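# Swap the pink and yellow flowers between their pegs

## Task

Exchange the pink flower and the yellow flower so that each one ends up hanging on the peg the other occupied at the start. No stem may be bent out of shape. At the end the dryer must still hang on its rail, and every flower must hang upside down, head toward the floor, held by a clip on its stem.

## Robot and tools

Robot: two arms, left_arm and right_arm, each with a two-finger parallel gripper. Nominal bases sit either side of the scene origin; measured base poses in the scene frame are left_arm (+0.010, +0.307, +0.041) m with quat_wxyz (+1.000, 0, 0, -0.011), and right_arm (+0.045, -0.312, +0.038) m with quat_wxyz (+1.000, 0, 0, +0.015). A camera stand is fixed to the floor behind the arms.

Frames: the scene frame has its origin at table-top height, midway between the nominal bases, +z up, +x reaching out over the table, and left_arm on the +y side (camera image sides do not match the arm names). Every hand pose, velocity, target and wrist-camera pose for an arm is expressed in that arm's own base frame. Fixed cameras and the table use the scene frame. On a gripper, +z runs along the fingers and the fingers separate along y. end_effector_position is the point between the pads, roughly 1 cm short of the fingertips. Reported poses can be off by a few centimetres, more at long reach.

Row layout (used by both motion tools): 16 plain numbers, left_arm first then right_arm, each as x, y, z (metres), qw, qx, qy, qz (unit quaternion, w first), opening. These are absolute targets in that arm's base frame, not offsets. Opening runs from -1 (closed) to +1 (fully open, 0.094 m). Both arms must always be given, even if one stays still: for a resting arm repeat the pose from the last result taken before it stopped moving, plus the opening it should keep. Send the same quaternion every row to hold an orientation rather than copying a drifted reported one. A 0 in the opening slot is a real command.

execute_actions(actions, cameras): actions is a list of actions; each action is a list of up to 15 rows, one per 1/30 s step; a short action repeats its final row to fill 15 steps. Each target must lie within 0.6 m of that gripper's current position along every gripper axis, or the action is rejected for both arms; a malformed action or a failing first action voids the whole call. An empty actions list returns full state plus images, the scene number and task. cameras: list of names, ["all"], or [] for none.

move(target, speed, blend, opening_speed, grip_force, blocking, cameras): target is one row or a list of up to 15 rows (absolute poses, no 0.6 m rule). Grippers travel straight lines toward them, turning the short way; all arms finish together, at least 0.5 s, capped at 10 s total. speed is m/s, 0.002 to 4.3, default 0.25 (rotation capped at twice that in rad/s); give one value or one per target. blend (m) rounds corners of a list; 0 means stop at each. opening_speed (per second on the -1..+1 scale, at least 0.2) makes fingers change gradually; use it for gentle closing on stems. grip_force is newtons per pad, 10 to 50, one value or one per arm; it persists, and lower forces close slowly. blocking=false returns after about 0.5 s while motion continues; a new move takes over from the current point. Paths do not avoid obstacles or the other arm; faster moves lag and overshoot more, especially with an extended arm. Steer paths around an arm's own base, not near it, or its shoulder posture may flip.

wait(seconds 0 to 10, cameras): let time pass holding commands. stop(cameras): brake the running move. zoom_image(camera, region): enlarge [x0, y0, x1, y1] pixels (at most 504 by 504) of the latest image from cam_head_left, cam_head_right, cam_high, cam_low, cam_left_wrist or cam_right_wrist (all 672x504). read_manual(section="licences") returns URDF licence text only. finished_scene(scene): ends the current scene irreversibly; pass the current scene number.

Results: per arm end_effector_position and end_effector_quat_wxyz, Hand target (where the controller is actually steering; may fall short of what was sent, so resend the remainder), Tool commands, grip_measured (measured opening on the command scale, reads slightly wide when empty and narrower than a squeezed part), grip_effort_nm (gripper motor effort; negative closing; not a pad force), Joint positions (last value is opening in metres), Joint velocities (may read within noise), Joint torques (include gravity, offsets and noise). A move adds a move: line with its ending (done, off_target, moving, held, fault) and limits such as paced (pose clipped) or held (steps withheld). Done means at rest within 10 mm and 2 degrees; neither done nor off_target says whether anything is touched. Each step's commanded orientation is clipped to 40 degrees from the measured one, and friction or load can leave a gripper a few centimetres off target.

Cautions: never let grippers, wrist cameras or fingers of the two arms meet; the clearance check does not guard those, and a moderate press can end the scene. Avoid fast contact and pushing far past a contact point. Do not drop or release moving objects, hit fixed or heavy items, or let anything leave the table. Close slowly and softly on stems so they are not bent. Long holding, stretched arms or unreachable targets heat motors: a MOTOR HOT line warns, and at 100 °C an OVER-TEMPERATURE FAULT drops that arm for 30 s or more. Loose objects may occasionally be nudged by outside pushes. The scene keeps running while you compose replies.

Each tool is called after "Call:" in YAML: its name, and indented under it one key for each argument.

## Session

Call:
execute_actions:
  actions: []

Call:
zoom_image:
  camera: "cam_low"
  region: [60, 0, 360, 300]

Call:
zoom_image:
  camera: "cam_head_left"
  region: [170, 0, 410, 190]

Call:
zoom_image:
  camera: "cam_head_right"
  region: [160, 0, 400, 190]

Call:
zoom_image:
  camera: "cam_high"
  region: [220, 60, 520, 330]

Scene clock: 0.00 s.
left_arm: end_effector_position=(+0.3818, -0.0762, +0.1917) grip_measured=+1.000 grip_effort_nm=n/a end_effector_quat_wxyz=(+0.513, -0.178, +0.780, -0.310) | right_arm: end_effector_position=(+0.2071, -0.4296, +0.1698) grip_measured=+1.000 grip_effort_nm=n/a end_effector_quat_wxyz=(+0.215, -0.045, +0.974, +0.061)
Joint positions: left_arm=[-0.105 0.868 0.313 0.264 0.205 -0.706 0.094] | right_arm=[-1.28 1.617 1.337 -1.306 -0.451 -1.376 0.094]
Joint velocities: within noise
Joint torques (N m): no reading
Heat: left arm: hottest elbow 38 °C; right arm: hottest elbow 32 °C.
Hand target: left_arm +0.3900, -0.0770, +0.2103; +0.527, -0.173, +0.770, -0.314 | right_arm +0.2092, -0.4368, +0.1764; +0.218, -0.047, +0.974, +0.051
Tool commands: left_gripper/opening=+1.0 right_gripper/opening=+1.0
camera_calibration:
cam_left_wrist: T_world_to_cam=[[-0.040905, -0.75473, 0.654759, -0.167536], [-0.754646, -0.406155, -0.515313, 0.393761], [0.654856, -0.51519, -0.55294, -0.0908651], [0, 0, 0, 1]] pos_world=[0.3498, -0.0133294, 0.262363]
cam_right_wrist: T_world_to_cam=[[0.124153, -0.987224, -0.0998696, -0.433962], [-0.992263, -0.123417, -0.0135385, 0.195114], [0.00103993, 0.100778, -0.994908, 0.300894], [0, 0, 0, 1]] pos_world=[0.247169, -0.434661, 0.258664]

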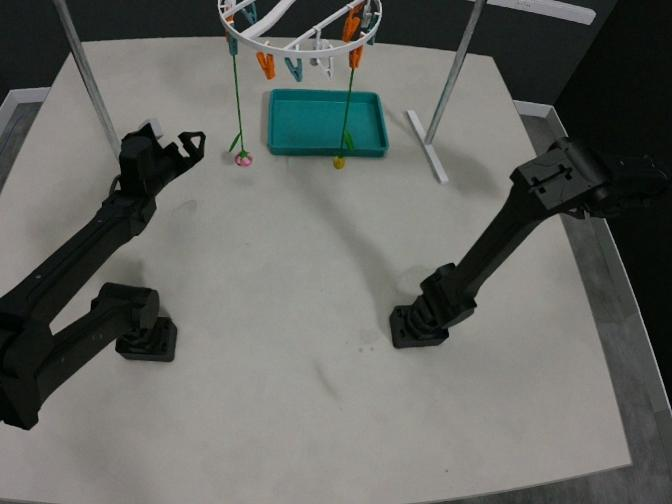

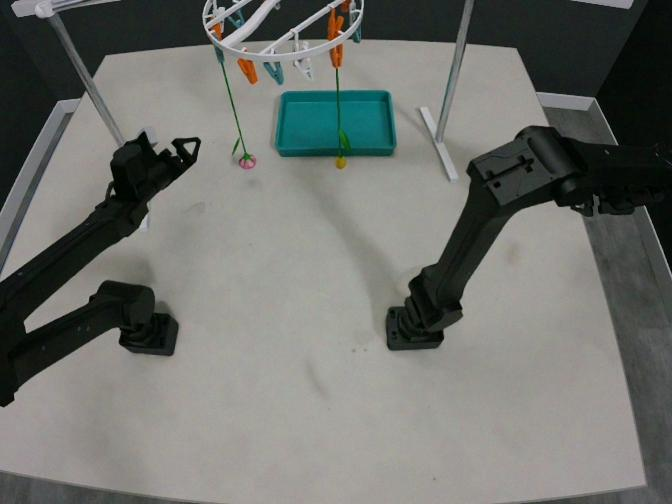

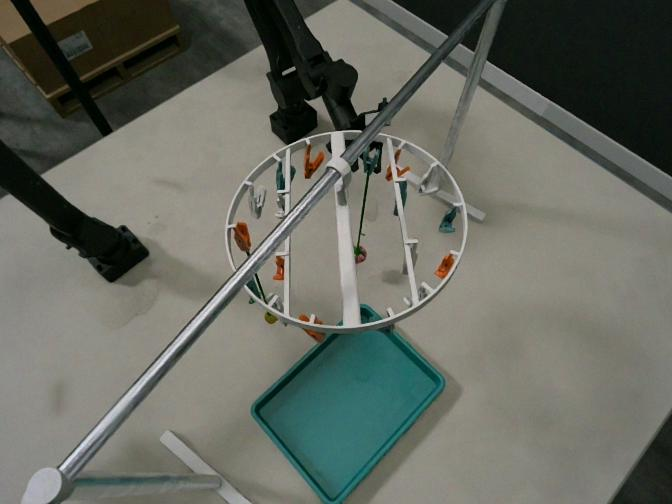

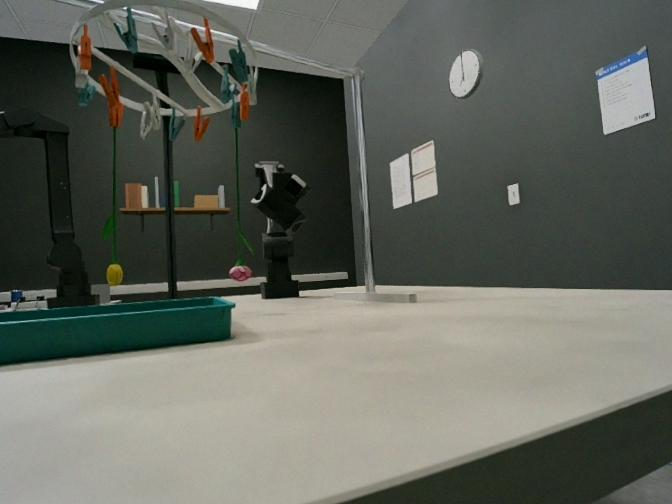

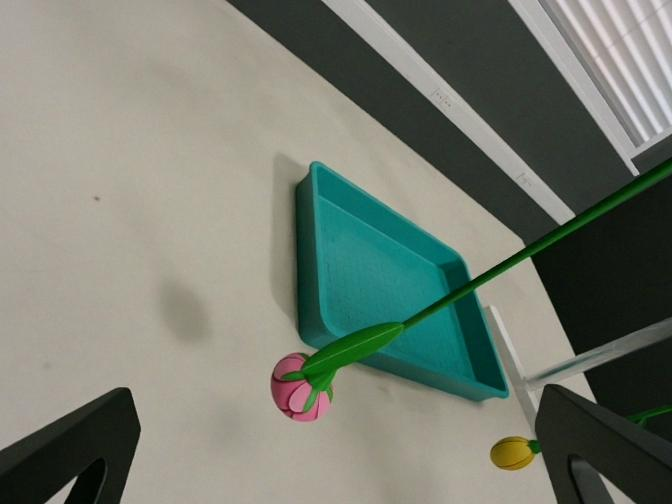

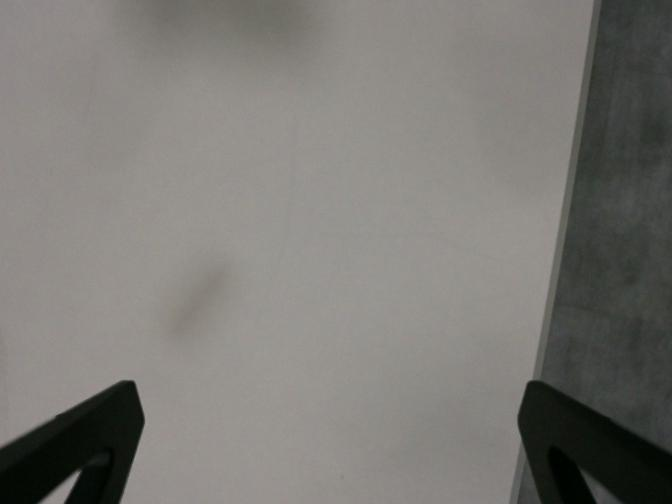

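Scaled by 1.680 from the camera's 672x504 image, which has a finer 960x720 frame.

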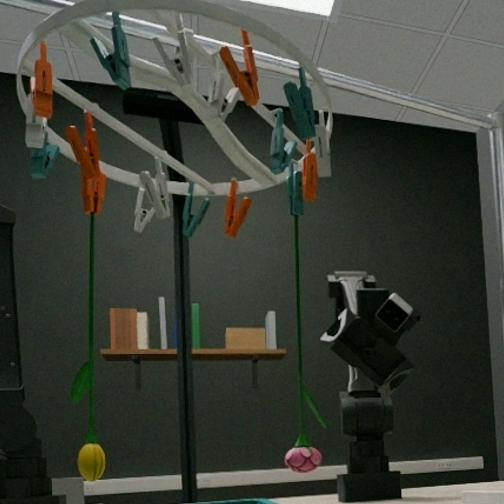

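Scaled by 2.100 from the camera's 672x504 image, which has a finer 960x720 frame.

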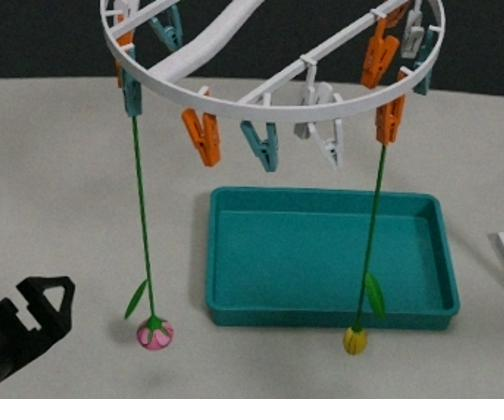

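Scaled by 2.100 from the camera's 672x504 image, which has a finer 960x720 frame.

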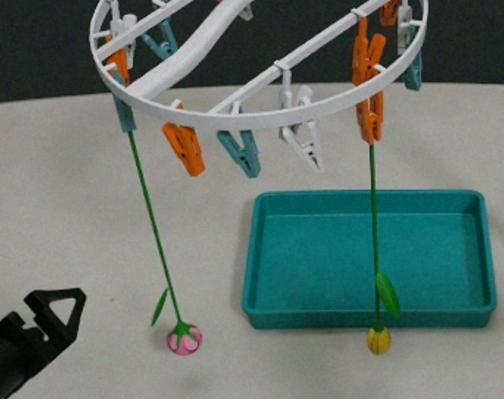

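Scaled by 1.680 from the camera's 672x504 image, which has a finer 960x720 frame.

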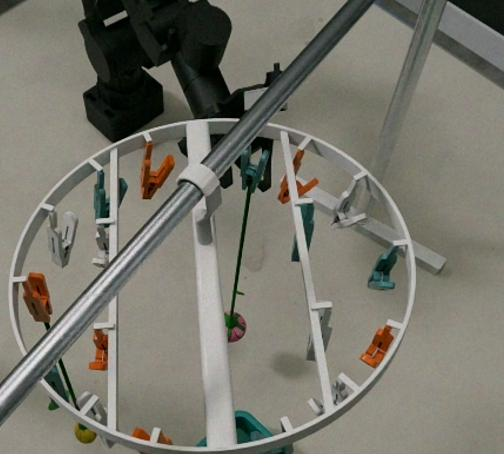

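Call:
move:
  target: [0.402, -0.069, 0.425, 0.6677, 0.3150, 0.5603, -0.3754, 0.1, 0.325, 0.059, 0.44, 0.7102, -0.2408, 0.5960, 0.2869, 0.1]
  speed: 0.4
  grip_force: [50, 50]
  cameras: ["all"]

Scene clock: 25.67 s.
left_arm: end_effector_position=(+0.3933, -0.0746, +0.3997) grip_measured=+0.102 grip_effort_nm=-0.12 end_effector_quat_wxyz=(+0.653, +0.303, +0.575, -0.388) | right_arm: end_effector_position=(+0.3183, +0.0565, +0.4179) grip_measured=+0.101 grip_effort_nm=-0.08 end_effector_quat_wxyz=(+0.582, -0.393, +0.594, +0.391)
Joint positions: left_arm=[0.234 1.061 0.644 0.883 1.221 -0.493 0.052] | right_arm=[-0.391 0.998 1.016 -1.361 -1.555 -1.335 0.052]
Joint torques (N m): left_arm=[3.25 -3.78 11.85 2.1 -0.11 -0.07] | right_arm=[1.32 -3.72 12.38 1.05 -0.78 0.17]
Heat: left arm: hottest elbow 44 °C; right arm: hottest elbow 35 °C.
Hand target: left_arm +0.4005, -0.0691, +0.4244; +0.668, +0.315, +0.561, -0.375 | right_arm +0.3229, +0.0577, +0.4394; +0.590, -0.409, +0.583, +0.381
Off the commanded pose: left_arm 0.027 m, 3 deg | right_arm 0.023 m, 26 deg.
joint sent to its limit (right arm) — joint 5 (wrist yaw), lower limit. The joint targets are off in orientation, not in position.
move: off_target (left_arm, right_arm)
camera_calibration:
cam_left_wrist: T_world_to_cam=[[-0.85235, -0.52159, 0.0379944, 0.281031], [-0.175306, 0.216515, -0.960411, 0.506704], [0.492715, -0.825267, -0.275985, -0.0526333], [0, 0, 0, 1]] pos_world=[0.354298, -0.00656256, 0.46144]
cam_right_wrist: T_world_to_cam=[[0.925436, -0.378902, 0.00108708, -0.274719], [-0.161934, -0.398102, -0.902935, 0.491679], [0.342557, 0.835433, -0.429775, 0.112087], [0, 0, 0, 1]] pos_world=[0.295458, -0.00199478, 0.492425]

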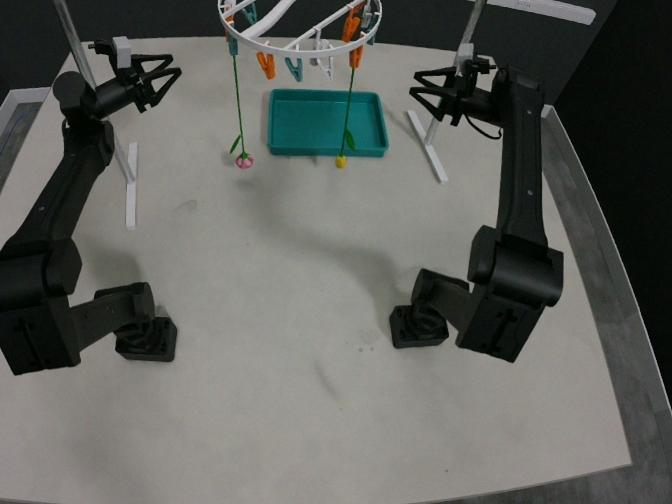

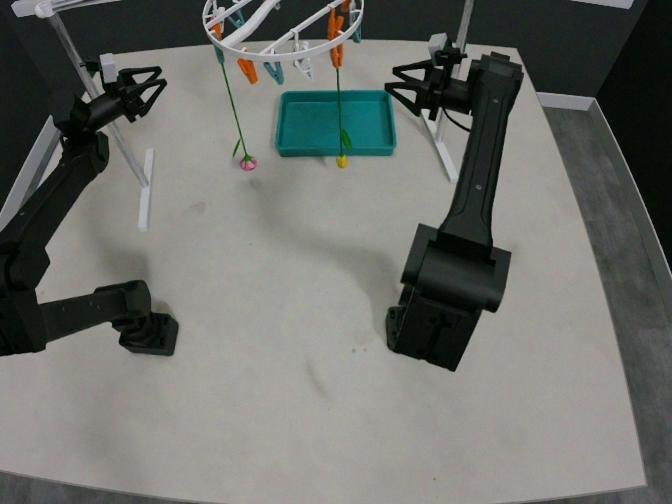

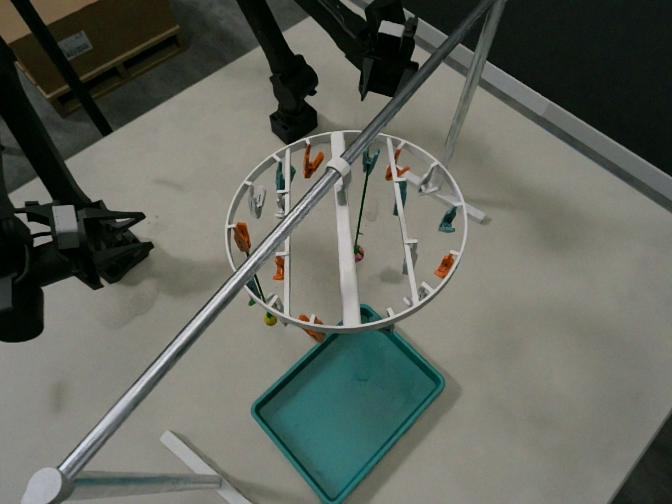

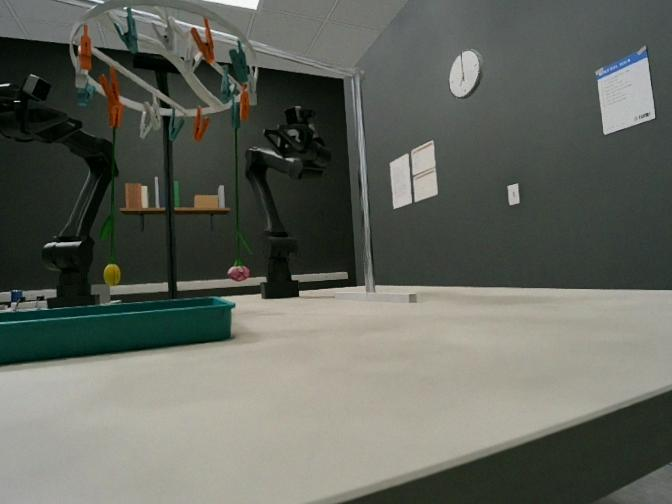

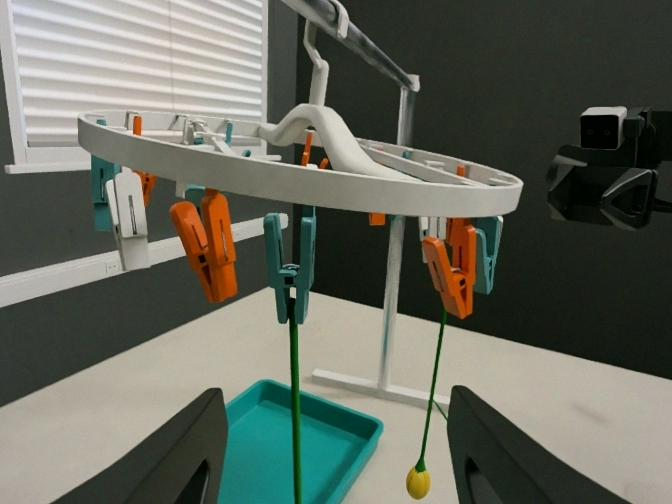

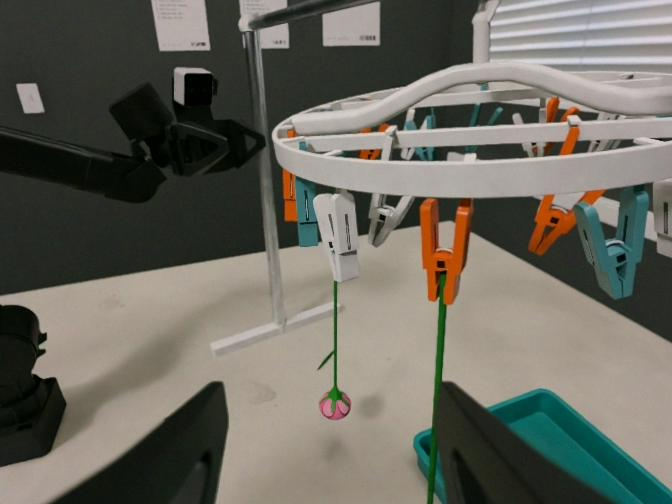

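Call:
zoom_image:
  camera: "cam_left_wrist"
  region: [220, 180, 370, 340]

Call:
zoom_image:
  camera: "cam_right_wrist"
  region: [370, 170, 520, 330]

Call:
zoom_image:
  camera: "cam_left_wrist"
  region: [390, 180, 530, 330]

Call:
zoom_image:
  camera: "cam_right_wrist"
  region: [260, 110, 410, 290]

Scaled by 3.150 from the camera's 672x504 image, which has a finer 960x720 frame.

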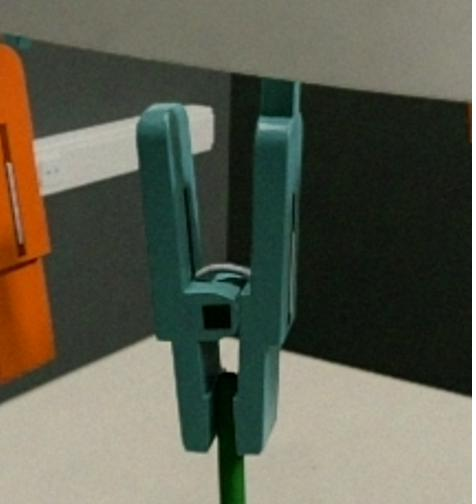

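Scaled by 3.150 from the camera's 672x504 image, which has a finer 960x720 frame.

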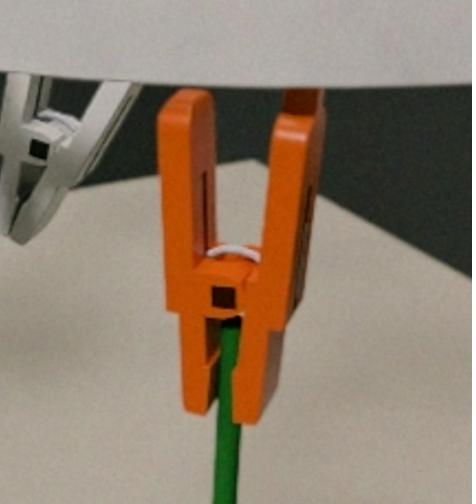

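Scaled by 3.360 from the camera's 672x504 image, which has a finer 960x720 frame.

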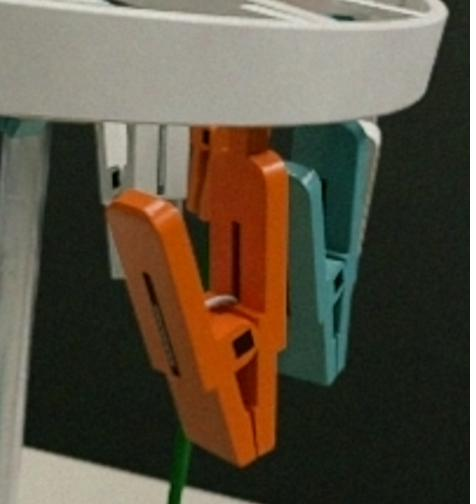

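Scaled by 2.800 from the camera's 672x504 image, which has a finer 960x720 frame.

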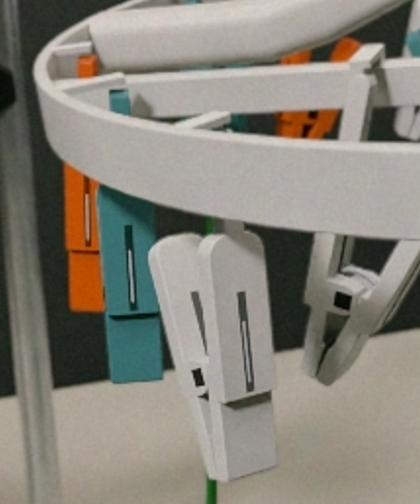

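Call:
move:
  target:
    - [0.4527, -0.1094, 0.440, 0.6677, 0.3150, 0.5603, -0.3754, 0.1, 0.30, 0.18, 0.33, 0.7622, -0.2102, 0.5337, 0.3002, 0.1]
    - [0.4527, -0.1094, 0.440, 0.6677, 0.3150, 0.5603, -0.3754, 0.1, 0.390, 0.3276, 0.243, 0.7622, -0.2102, 0.5337, 0.3002, -0.2]
  speed: 0.3
  blend: [0.04, 0]
  grip_force: [50, 15]
  cameras: ["cam_left_wrist", "cam_right_wrist", "cam_low"]

Call:
zoom_image:
  camera: "cam_right_wrist"
  region: [290, 250, 390, 350]

Scene clock: 85.43 s.
left_arm: end_effector_position=(+0.4429, -0.1052, +0.4155) grip_measured=+0.102 grip_effort_nm=-0.12 end_effector_quat_wxyz=(+0.657, +0.301, +0.575, -0.383) | right_arm: end_effector_position=(+0.3903, +0.3217, +0.2414) grip_measured=-0.199 grip_effort_nm=-0.08 end_effector_quat_wxyz=(+0.762, -0.215, +0.538, +0.290)
Joint positions: left_arm=[0.115 1.15 0.771 0.733 1.1 -0.363 0.052] | right_arm=[0.665 1.62 0.491 1.465 -0.073 0.009 0.038]
Joint torques (N m): left_arm=[1.73 -5.19 12.3 1.13 -0.26 0.17] | right_arm=[1.32 -8.88 5.48 2.55 0.12 0.14]
Heat: left arm: hottest elbow 56 °C; right arm: hottest elbow 48 °C.
Hand target: left_arm +0.4510, -0.1090, +0.4395; +0.668, +0.315, +0.560, -0.376 | right_arm +0.3899, +0.3275, +0.2431; +0.762, -0.210, +0.534, +0.300
Off the commanded pose: left_arm 0.027 m, 3 deg | right_arm 0.006 m, 1 deg.
grip_force (N): 50, 15
move: off_target (left_arm); target 2's new opening was sent with right_arm's hand 0.017 m and 68 deg from that target; limits=paced
camera_calibration:
cam_left_wrist: T_world_to_cam=[[-0.846335, -0.531729, 0.0313198, 0.305689], [-0.170841, 0.215289, -0.96149, 0.535667], [0.504509, -0.819094, -0.273048, -0.103778], [0, 0, 0, 1]] pos_world=[0.402587, -0.0377838, 0.477128]
cam_right_wrist: T_world_to_cam=[[0.673829, -0.738451, 0.0254076, -0.0326378], [-0.0522976, -0.0819647, -0.995262, 0.327359], [0.737035, 0.669307, -0.0938493, -0.391516], [0, 0, 0, 1]] pos_world=[0.327673, 0.264775, 0.289894]
Images, in order (width x height): cam_low 672x504, cam_left_wrist 672x504, cam_right_wrist 672x504.

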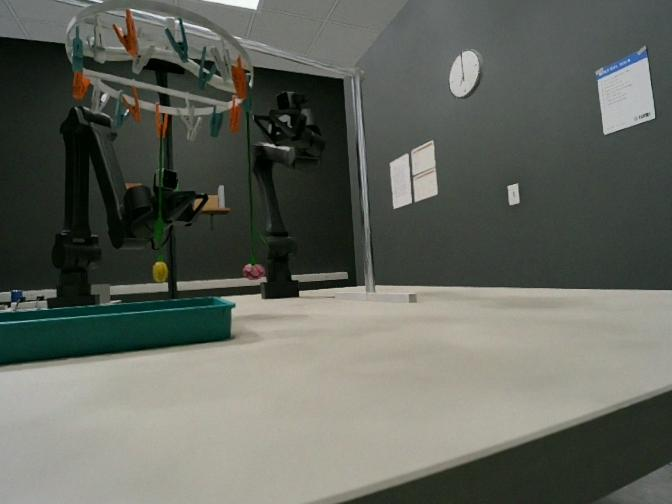

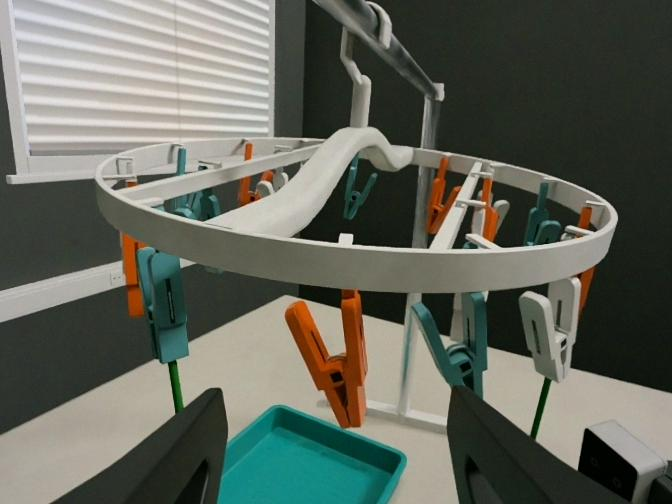

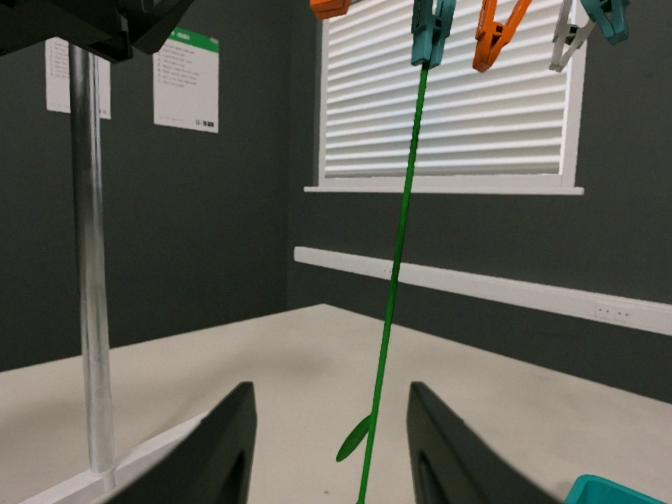

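Scaled by 5.040 from the camera's 672x504 image, which has a finer 960x720 frame.

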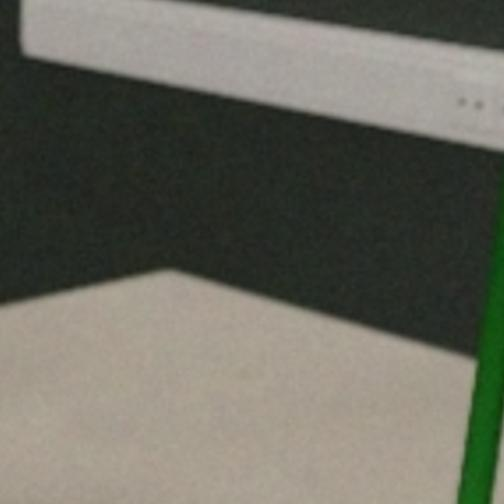

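Call:
wait:
  seconds: 1.0
  cameras: ["all"]

Scene clock: 88.83 s.
left_arm: end_effector_position=(+0.4429, -0.1052, +0.4155) grip_measured=+0.102 grip_effort_nm=-0.12 end_effector_quat_wxyz=(+0.657, +0.301, +0.575, -0.383) | right_arm: end_effector_position=(+0.3903, +0.3217, +0.2412) grip_measured=-0.199 grip_effort_nm=-0.08 end_effector_quat_wxyz=(+0.762, -0.214, +0.539, +0.290)
Joint positions: left_arm=[0.115 1.15 0.771 0.733 1.1 -0.363 0.052] | right_arm=[0.665 1.621 0.491 1.465 -0.073 0.01 0.038]
Joint torques (N m): left_arm=[1.73 -5.25 12.31 1.13 -0.26 0.17] | right_arm=[1.32 -9.05 5.44 2.52 0.11 0.18]
Heat: left arm: hottest elbow 56 °C; right arm: hottest elbow 47 °C.
Hand target: left_arm +0.4510, -0.1090, +0.4395; +0.668, +0.315, +0.560, -0.376 | right_arm +0.3899, +0.3276, +0.2429; +0.762, -0.210, +0.534, +0.300
Tool commands: left_gripper/opening=+0.1 right_gripper/opening=-0.2
Off the commanded pose: left_arm 0.027 m, 3 deg | right_arm 0.006 m, 1 deg.
grip_force (N): 50, 15
wait: 1.00 s; at rest from the start
camera_calibration:
cam_left_wrist: T_world_to_cam=[[-0.846335, -0.531729, 0.0313198, 0.305689], [-0.170841, 0.215289, -0.96149, 0.535667], [0.504509, -0.819094, -0.273048, -0.103778], [0, 0, 0, 1]] pos_world=[0.402587, -0.0377838, 0.477128]
cam_right_wrist: T_world_to_cam=[[0.67405, -0.738275, 0.0246199, -0.0325236], [-0.0530208, -0.0815979, -0.995254, 0.327297], [0.73678, 0.669546, -0.094145, -0.391429], [0, 0, 0, 1]] pos_world=[0.327673, 0.264775, 0.289693]

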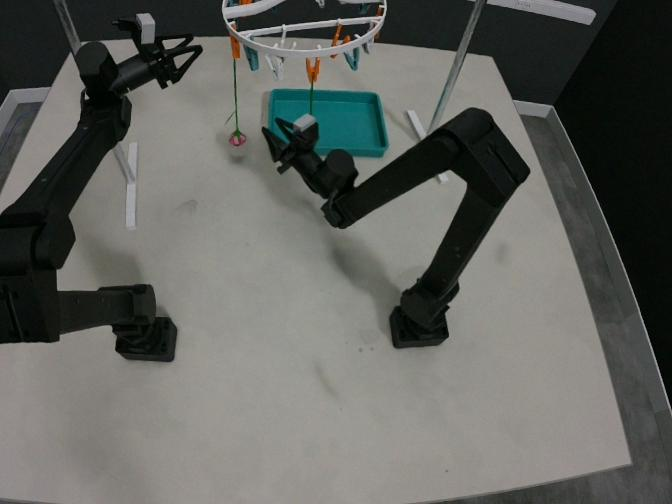

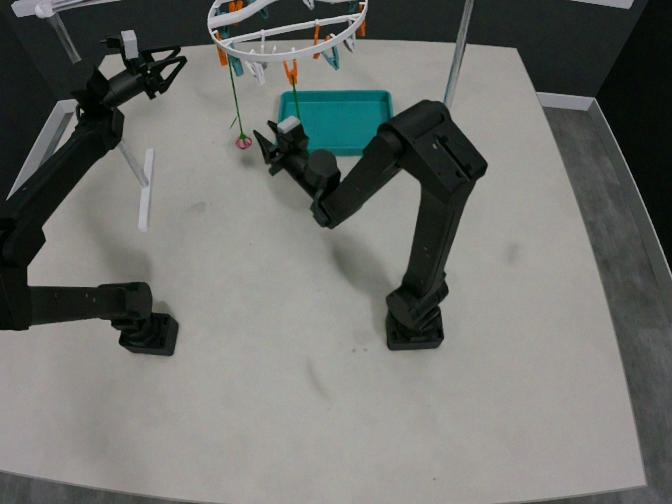

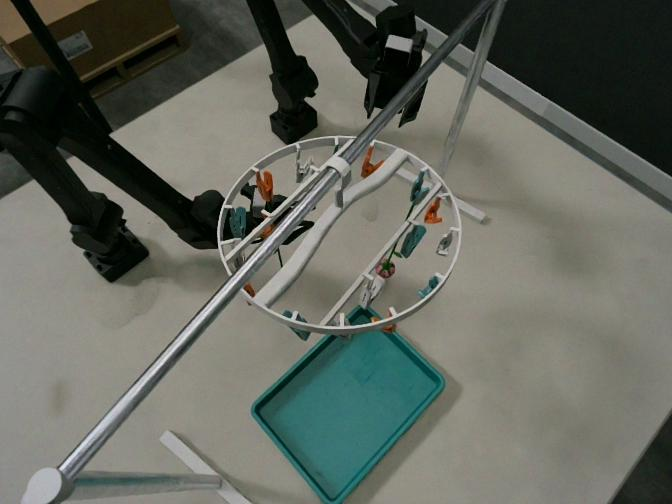

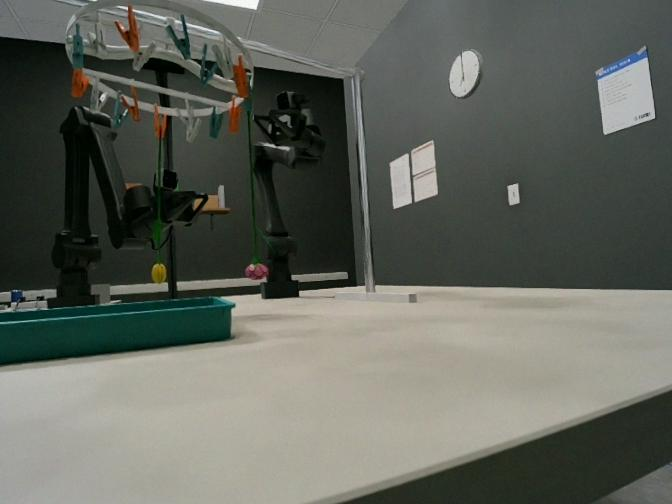

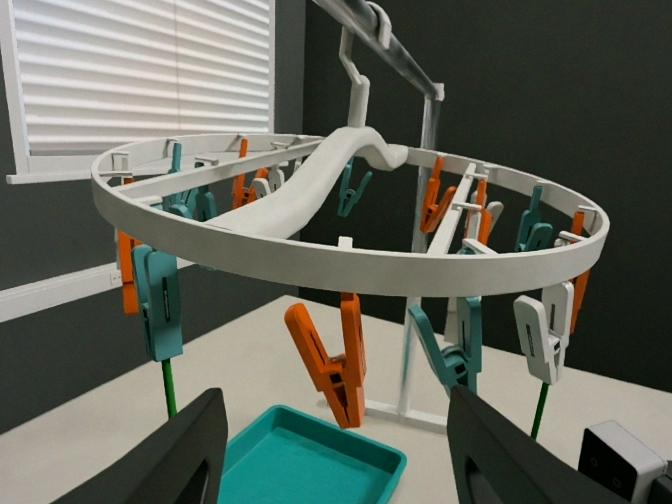

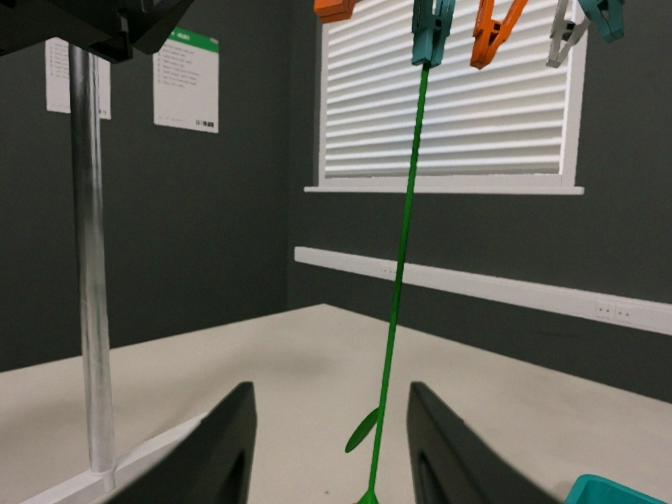

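Call:
zoom_image:
  camera: "cam_head_left"
  region: [210, 0, 400, 190]

Call:
zoom_image:
  camera: "cam_low"
  region: [60, 60, 290, 300]

Call:
zoom_image:
  camera: "cam_high"
  region: [180, 110, 480, 350]

Scaled by 2.653 from the camera's 672x504 image, which has a finer 960x720 frame.

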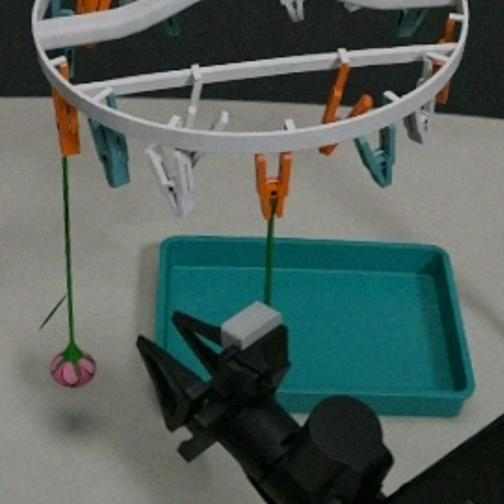

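Scaled by 2.100 from the camera's 672x504 image, which has a finer 960x720 frame.

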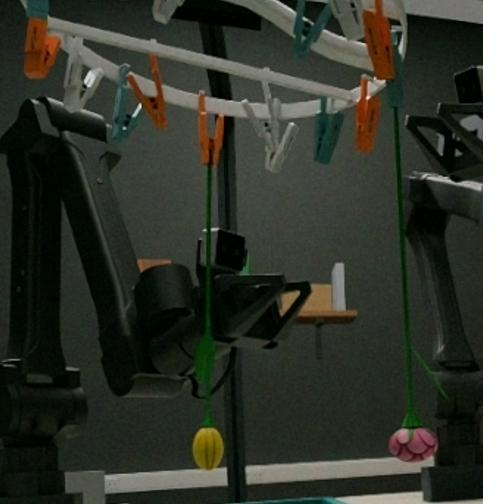

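Scaled by 1.680 from the camera's 672x504 image, which has a finer 960x720 frame.

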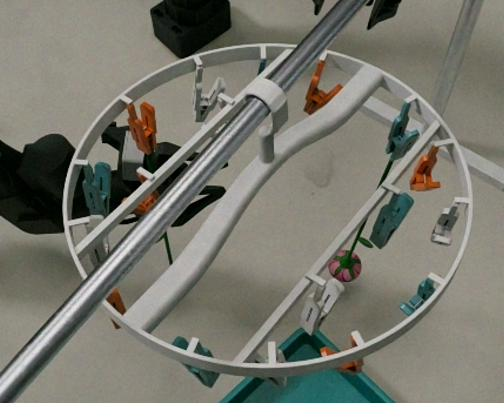

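Call:
wait:
  seconds: 1.5
  cameras: ["cam_head_left", "cam_head_right", "cam_low", "cam_left_wrist", "cam_right_wrist"]

Call:
zoom_image:
  camera: "cam_head_left"
  region: [210, 0, 400, 190]

Call:
zoom_image:
  camera: "cam_head_right"
  region: [190, 0, 380, 190]

Scene clock: 116.93 s.
left_arm: end_effector_position=(+0.4429, -0.1052, +0.4155) grip_measured=+0.102 grip_effort_nm=-0.12 end_effector_quat_wxyz=(+0.657, +0.301, +0.575, -0.383) | right_arm: end_effector_position=(+0.3903, +0.3217, +0.2412) grip_measured=-0.199 grip_effort_nm=-0.07 end_effector_quat_wxyz=(+0.762, -0.214, +0.539, +0.290)
Joint positions: left_arm=[0.115 1.15 0.771 0.733 1.1 -0.363 0.052] | right_arm=[0.665 1.621 0.491 1.465 -0.073 0.01 0.038]
Joint torques (N m): left_arm=[1.73 -5.19 12.34 1.13 -0.26 0.17] | right_arm=[1.32 -8.88 5.44 2.5 0.11 0.18]
Heat: left arm: hottest elbow 56 °C; right arm: hottest elbow 43 °C.
Hand target: left_arm +0.4510, -0.1090, +0.4395; +0.668, +0.315, +0.560, -0.376 | right_arm +0.3899, +0.3276, +0.2429; +0.762, -0.210, +0.534, +0.300
Tool commands: left_gripper/opening=+0.1 right_gripper/opening=-0.2
Off the commanded pose: left_arm 0.027 m, 3 deg | right_arm 0.006 m, 1 deg.
grip_force (N): 50, 15
wait: 1.50 s; at rest from the start
camera_calibration:
cam_left_wrist: T_world_to_cam=[[-0.846335, -0.531729, 0.0313198, 0.305689], [-0.170841, 0.215289, -0.96149, 0.535667], [0.504509, -0.819094, -0.273048, -0.103778], [0, 0, 0, 1]] pos_world=[0.402587, -0.0377838, 0.477128]
cam_right_wrist: T_world_to_cam=[[0.67405, -0.738275, 0.0246199, -0.0325236], [-0.0530208, -0.0815979, -0.995254, 0.327297], [0.73678, 0.669546, -0.094145, -0.391429], [0, 0, 0, 1]] pos_world=[0.327673, 0.264775, 0.289693]
Images, in order (width x height): cam_head_left 672x504, cam_head_right 672x504, cam_low 672x504, cam_left_wrist 672x504, cam_right_wrist 672x504.

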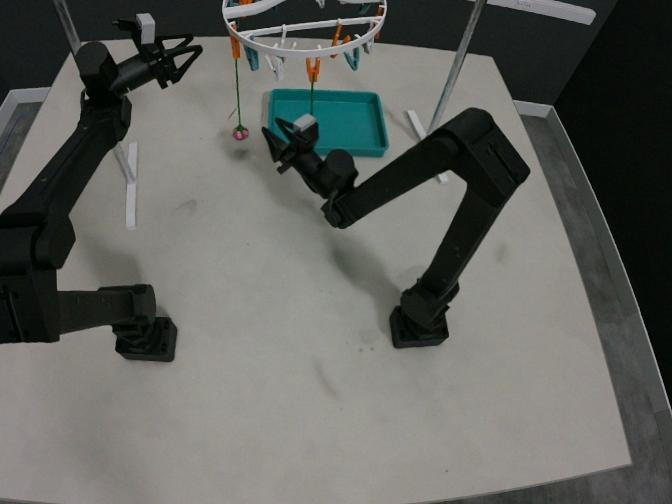

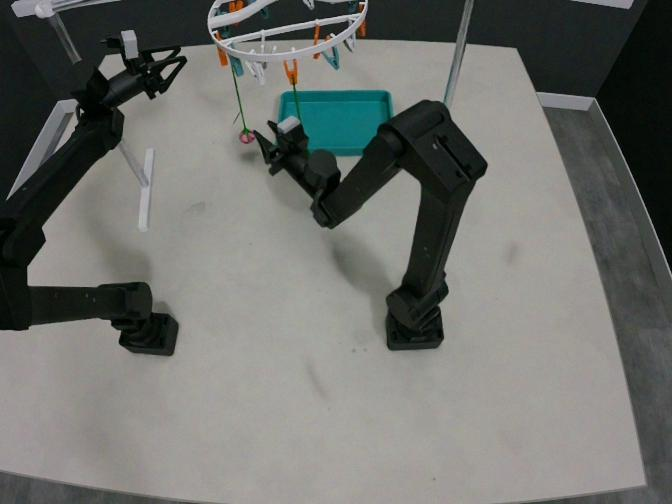

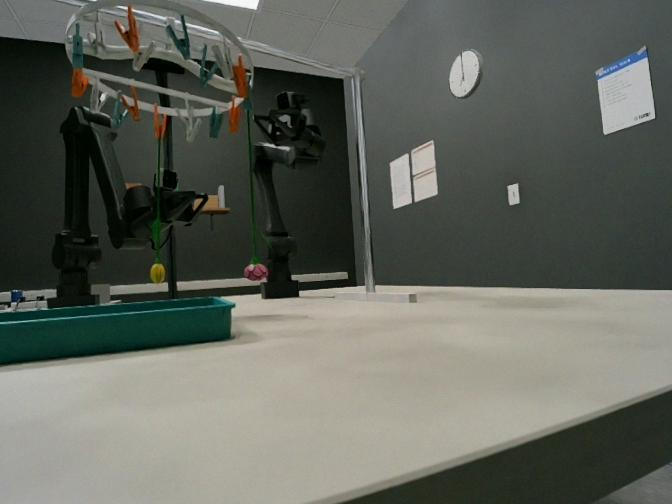

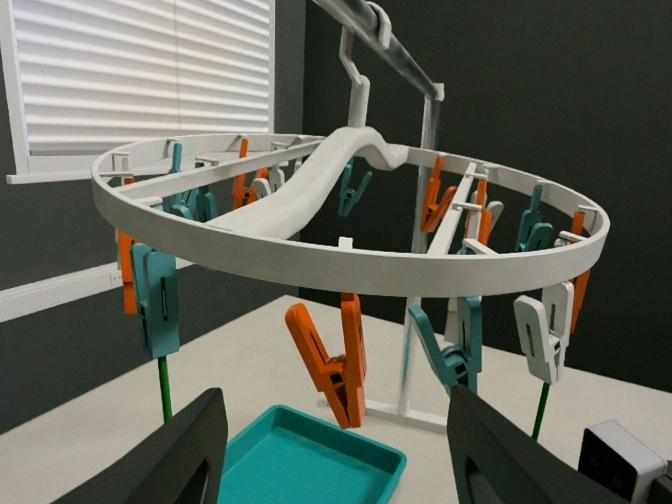

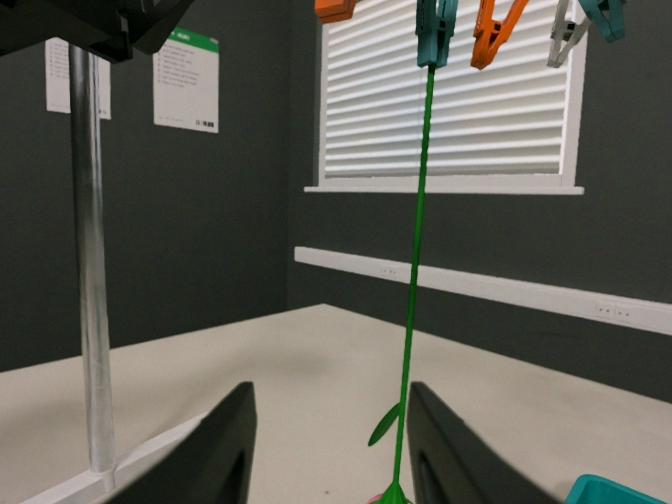

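Scaled by 2.653 from the camera's 672x504 image, which has a finer 960x720 frame.

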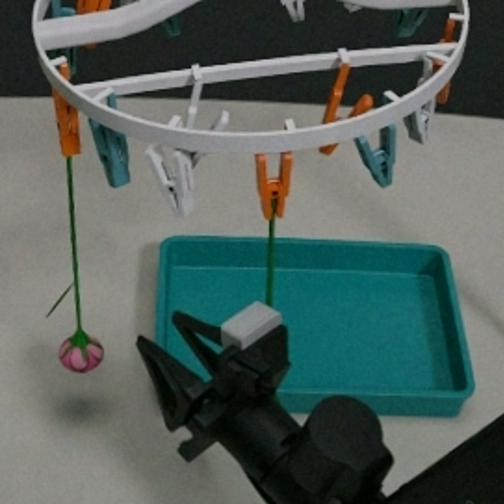

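Scaled by 2.653 from the camera's 672x504 image, which has a finer 960x720 frame.

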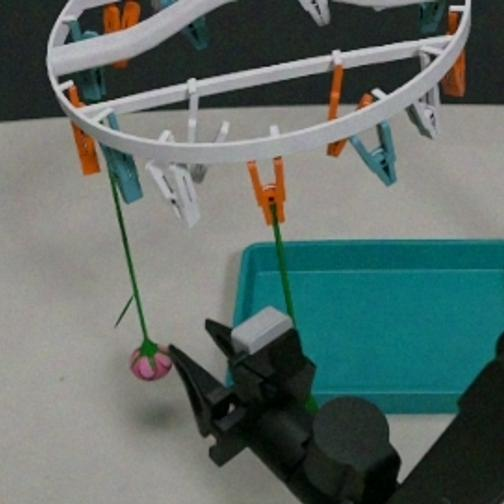

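Call:
move:
  target:
    - [0.395, -0.025, 0.44, 0.6677, 0.3150, 0.5603, -0.3754, 0.1, 0.30, 0.365, 0.26, 0.7622, -0.2102, 0.5337, 0.3002, -0.2]
    - [0.32, -0.03, 0.44, 0.7399, 0.1664, 0.6209, -0.1982, 0.1, 0.19, 0.25, 0.27, 0.7622, -0.2102, 0.5337, 0.3002, -0.2]
    - [0.27, -0.14, 0.44, 0.7655, 0.0, 0.6424, 0.0, 0.1, 0.255, 0.125, 0.26, 0.7094, -0.2868, 0.4967, 0.4096, -0.2]
    - [0.26, -0.34, 0.44, 0.7655, -0.0224, 0.6424, 0.0267, 0.1, 0.265, 0.125, 0.26, 0.7094, -0.2868, 0.4967, 0.4096, -0.2]
  speed: [0.1, 0.25, 0.3, 0.3]
  blend: [0, 0.04, 0.04, 0]
  cameras: ["all"]

Scene clock: 175.57 s.
left_arm: end_effector_position=(+0.3139, -0.0478, +0.4273) grip_measured=+0.102 grip_effort_nm=-0.12 end_effector_quat_wxyz=(+0.743, +0.125, +0.637, -0.162) | right_arm: end_effector_position=(+0.2037, +0.2569, +0.2613) grip_measured=-0.199 grip_effort_nm=-0.08 end_effector_quat_wxyz=(+0.760, -0.209, +0.533, +0.308)
Joint positions: left_arm=[0.133 0.424 0.524 0.083 0.534 -0.115 0.052] | right_arm=[1.041 1.013 0.054 1.325 0.265 -0.088 0.038]
Joint torques (N m): left_arm=[1.67 0.32 10.33 1.58 -0.14 0.17] | right_arm=[0.79 0.44 6.87 2.43 0.05 0.04]
Heat: left arm: hottest elbow 59 °C; right arm: hottest elbow 39 °C.
Hand target: left_arm +0.3096, -0.0515, +0.4398; +0.749, +0.133, +0.629, -0.159 | right_arm +0.2054, +0.2591, +0.2707; +0.766, -0.201, +0.524, +0.312
Off the commanded pose: left_arm 0.297 m, 28 deg | right_arm 0.145 m, 16 deg.
grip_force (N): 50, 15
move: held (right_arm; a check stopped the path), off_target (left_arm; braked when a check withheld steps of right_arm); path passed 1 of 4 targets; limits=held
pose unreachable (right arm): on one or more control steps of this call, first in action 0 (counted from 0), this arm could not follow its commanded pose, so it was not sent that pose on those steps. It may still have moved: this result reports where it is.
cause: moving toward the commanded pose would bring two parts of the arm too close to each other (its shoulder (the part past joint 1) and its forearm (the part past joint 3), with joints 2 (shoulder) and 3 (elbow) between them, 25 mm apart when it was first held).
camera_calibration:
cam_left_wrist: T_world_to_cam=[[-0.393482, -0.919305, 0.00708172, 0.0764047], [-0.253586, 0.101129, -0.962012, 0.533323], [0.883666, -0.38033, -0.272915, -0.0865368], [0, 0, 0, 1]] pos_world=[0.241777, -0.0166079, 0.488905]
cam_right_wrist: T_world_to_cam=[[0.692524, -0.721394, -0.000924736, 0.0434446], [-0.0558249, -0.0523126, -0.997069, 0.325642], [0.719232, 0.690546, -0.0764995, -0.21508], [0, 0, 0, 1]] pos_world=[0.142785, 0.196898, 0.308274]

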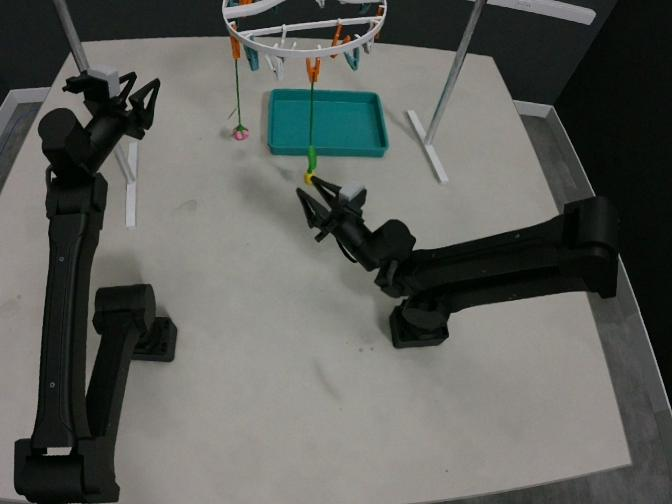

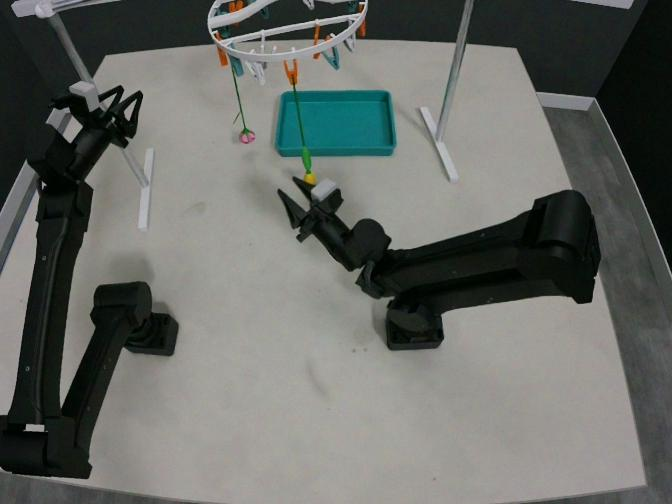

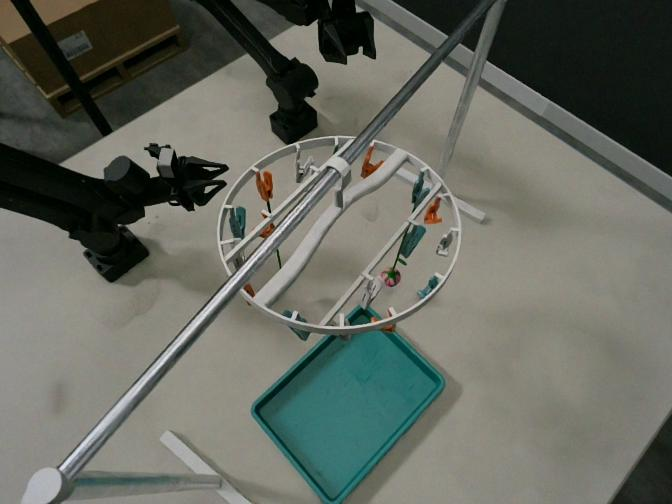

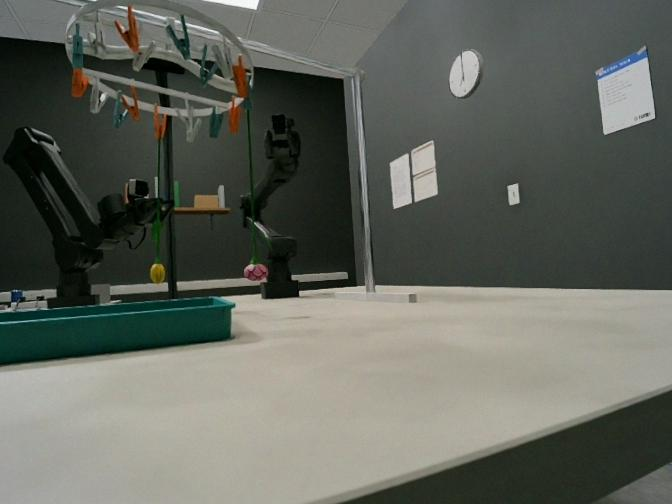

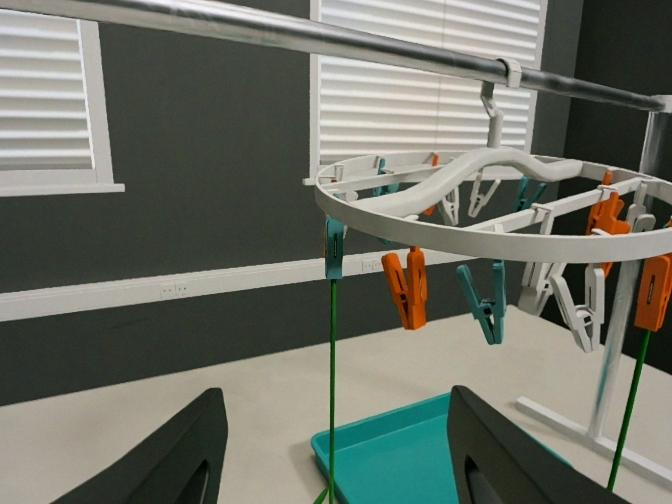

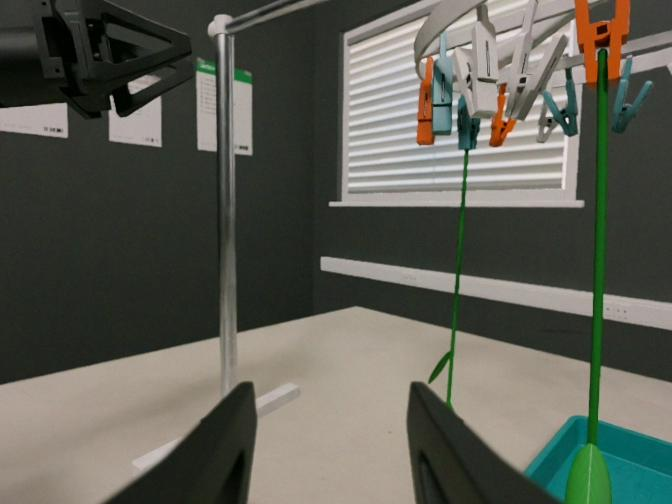

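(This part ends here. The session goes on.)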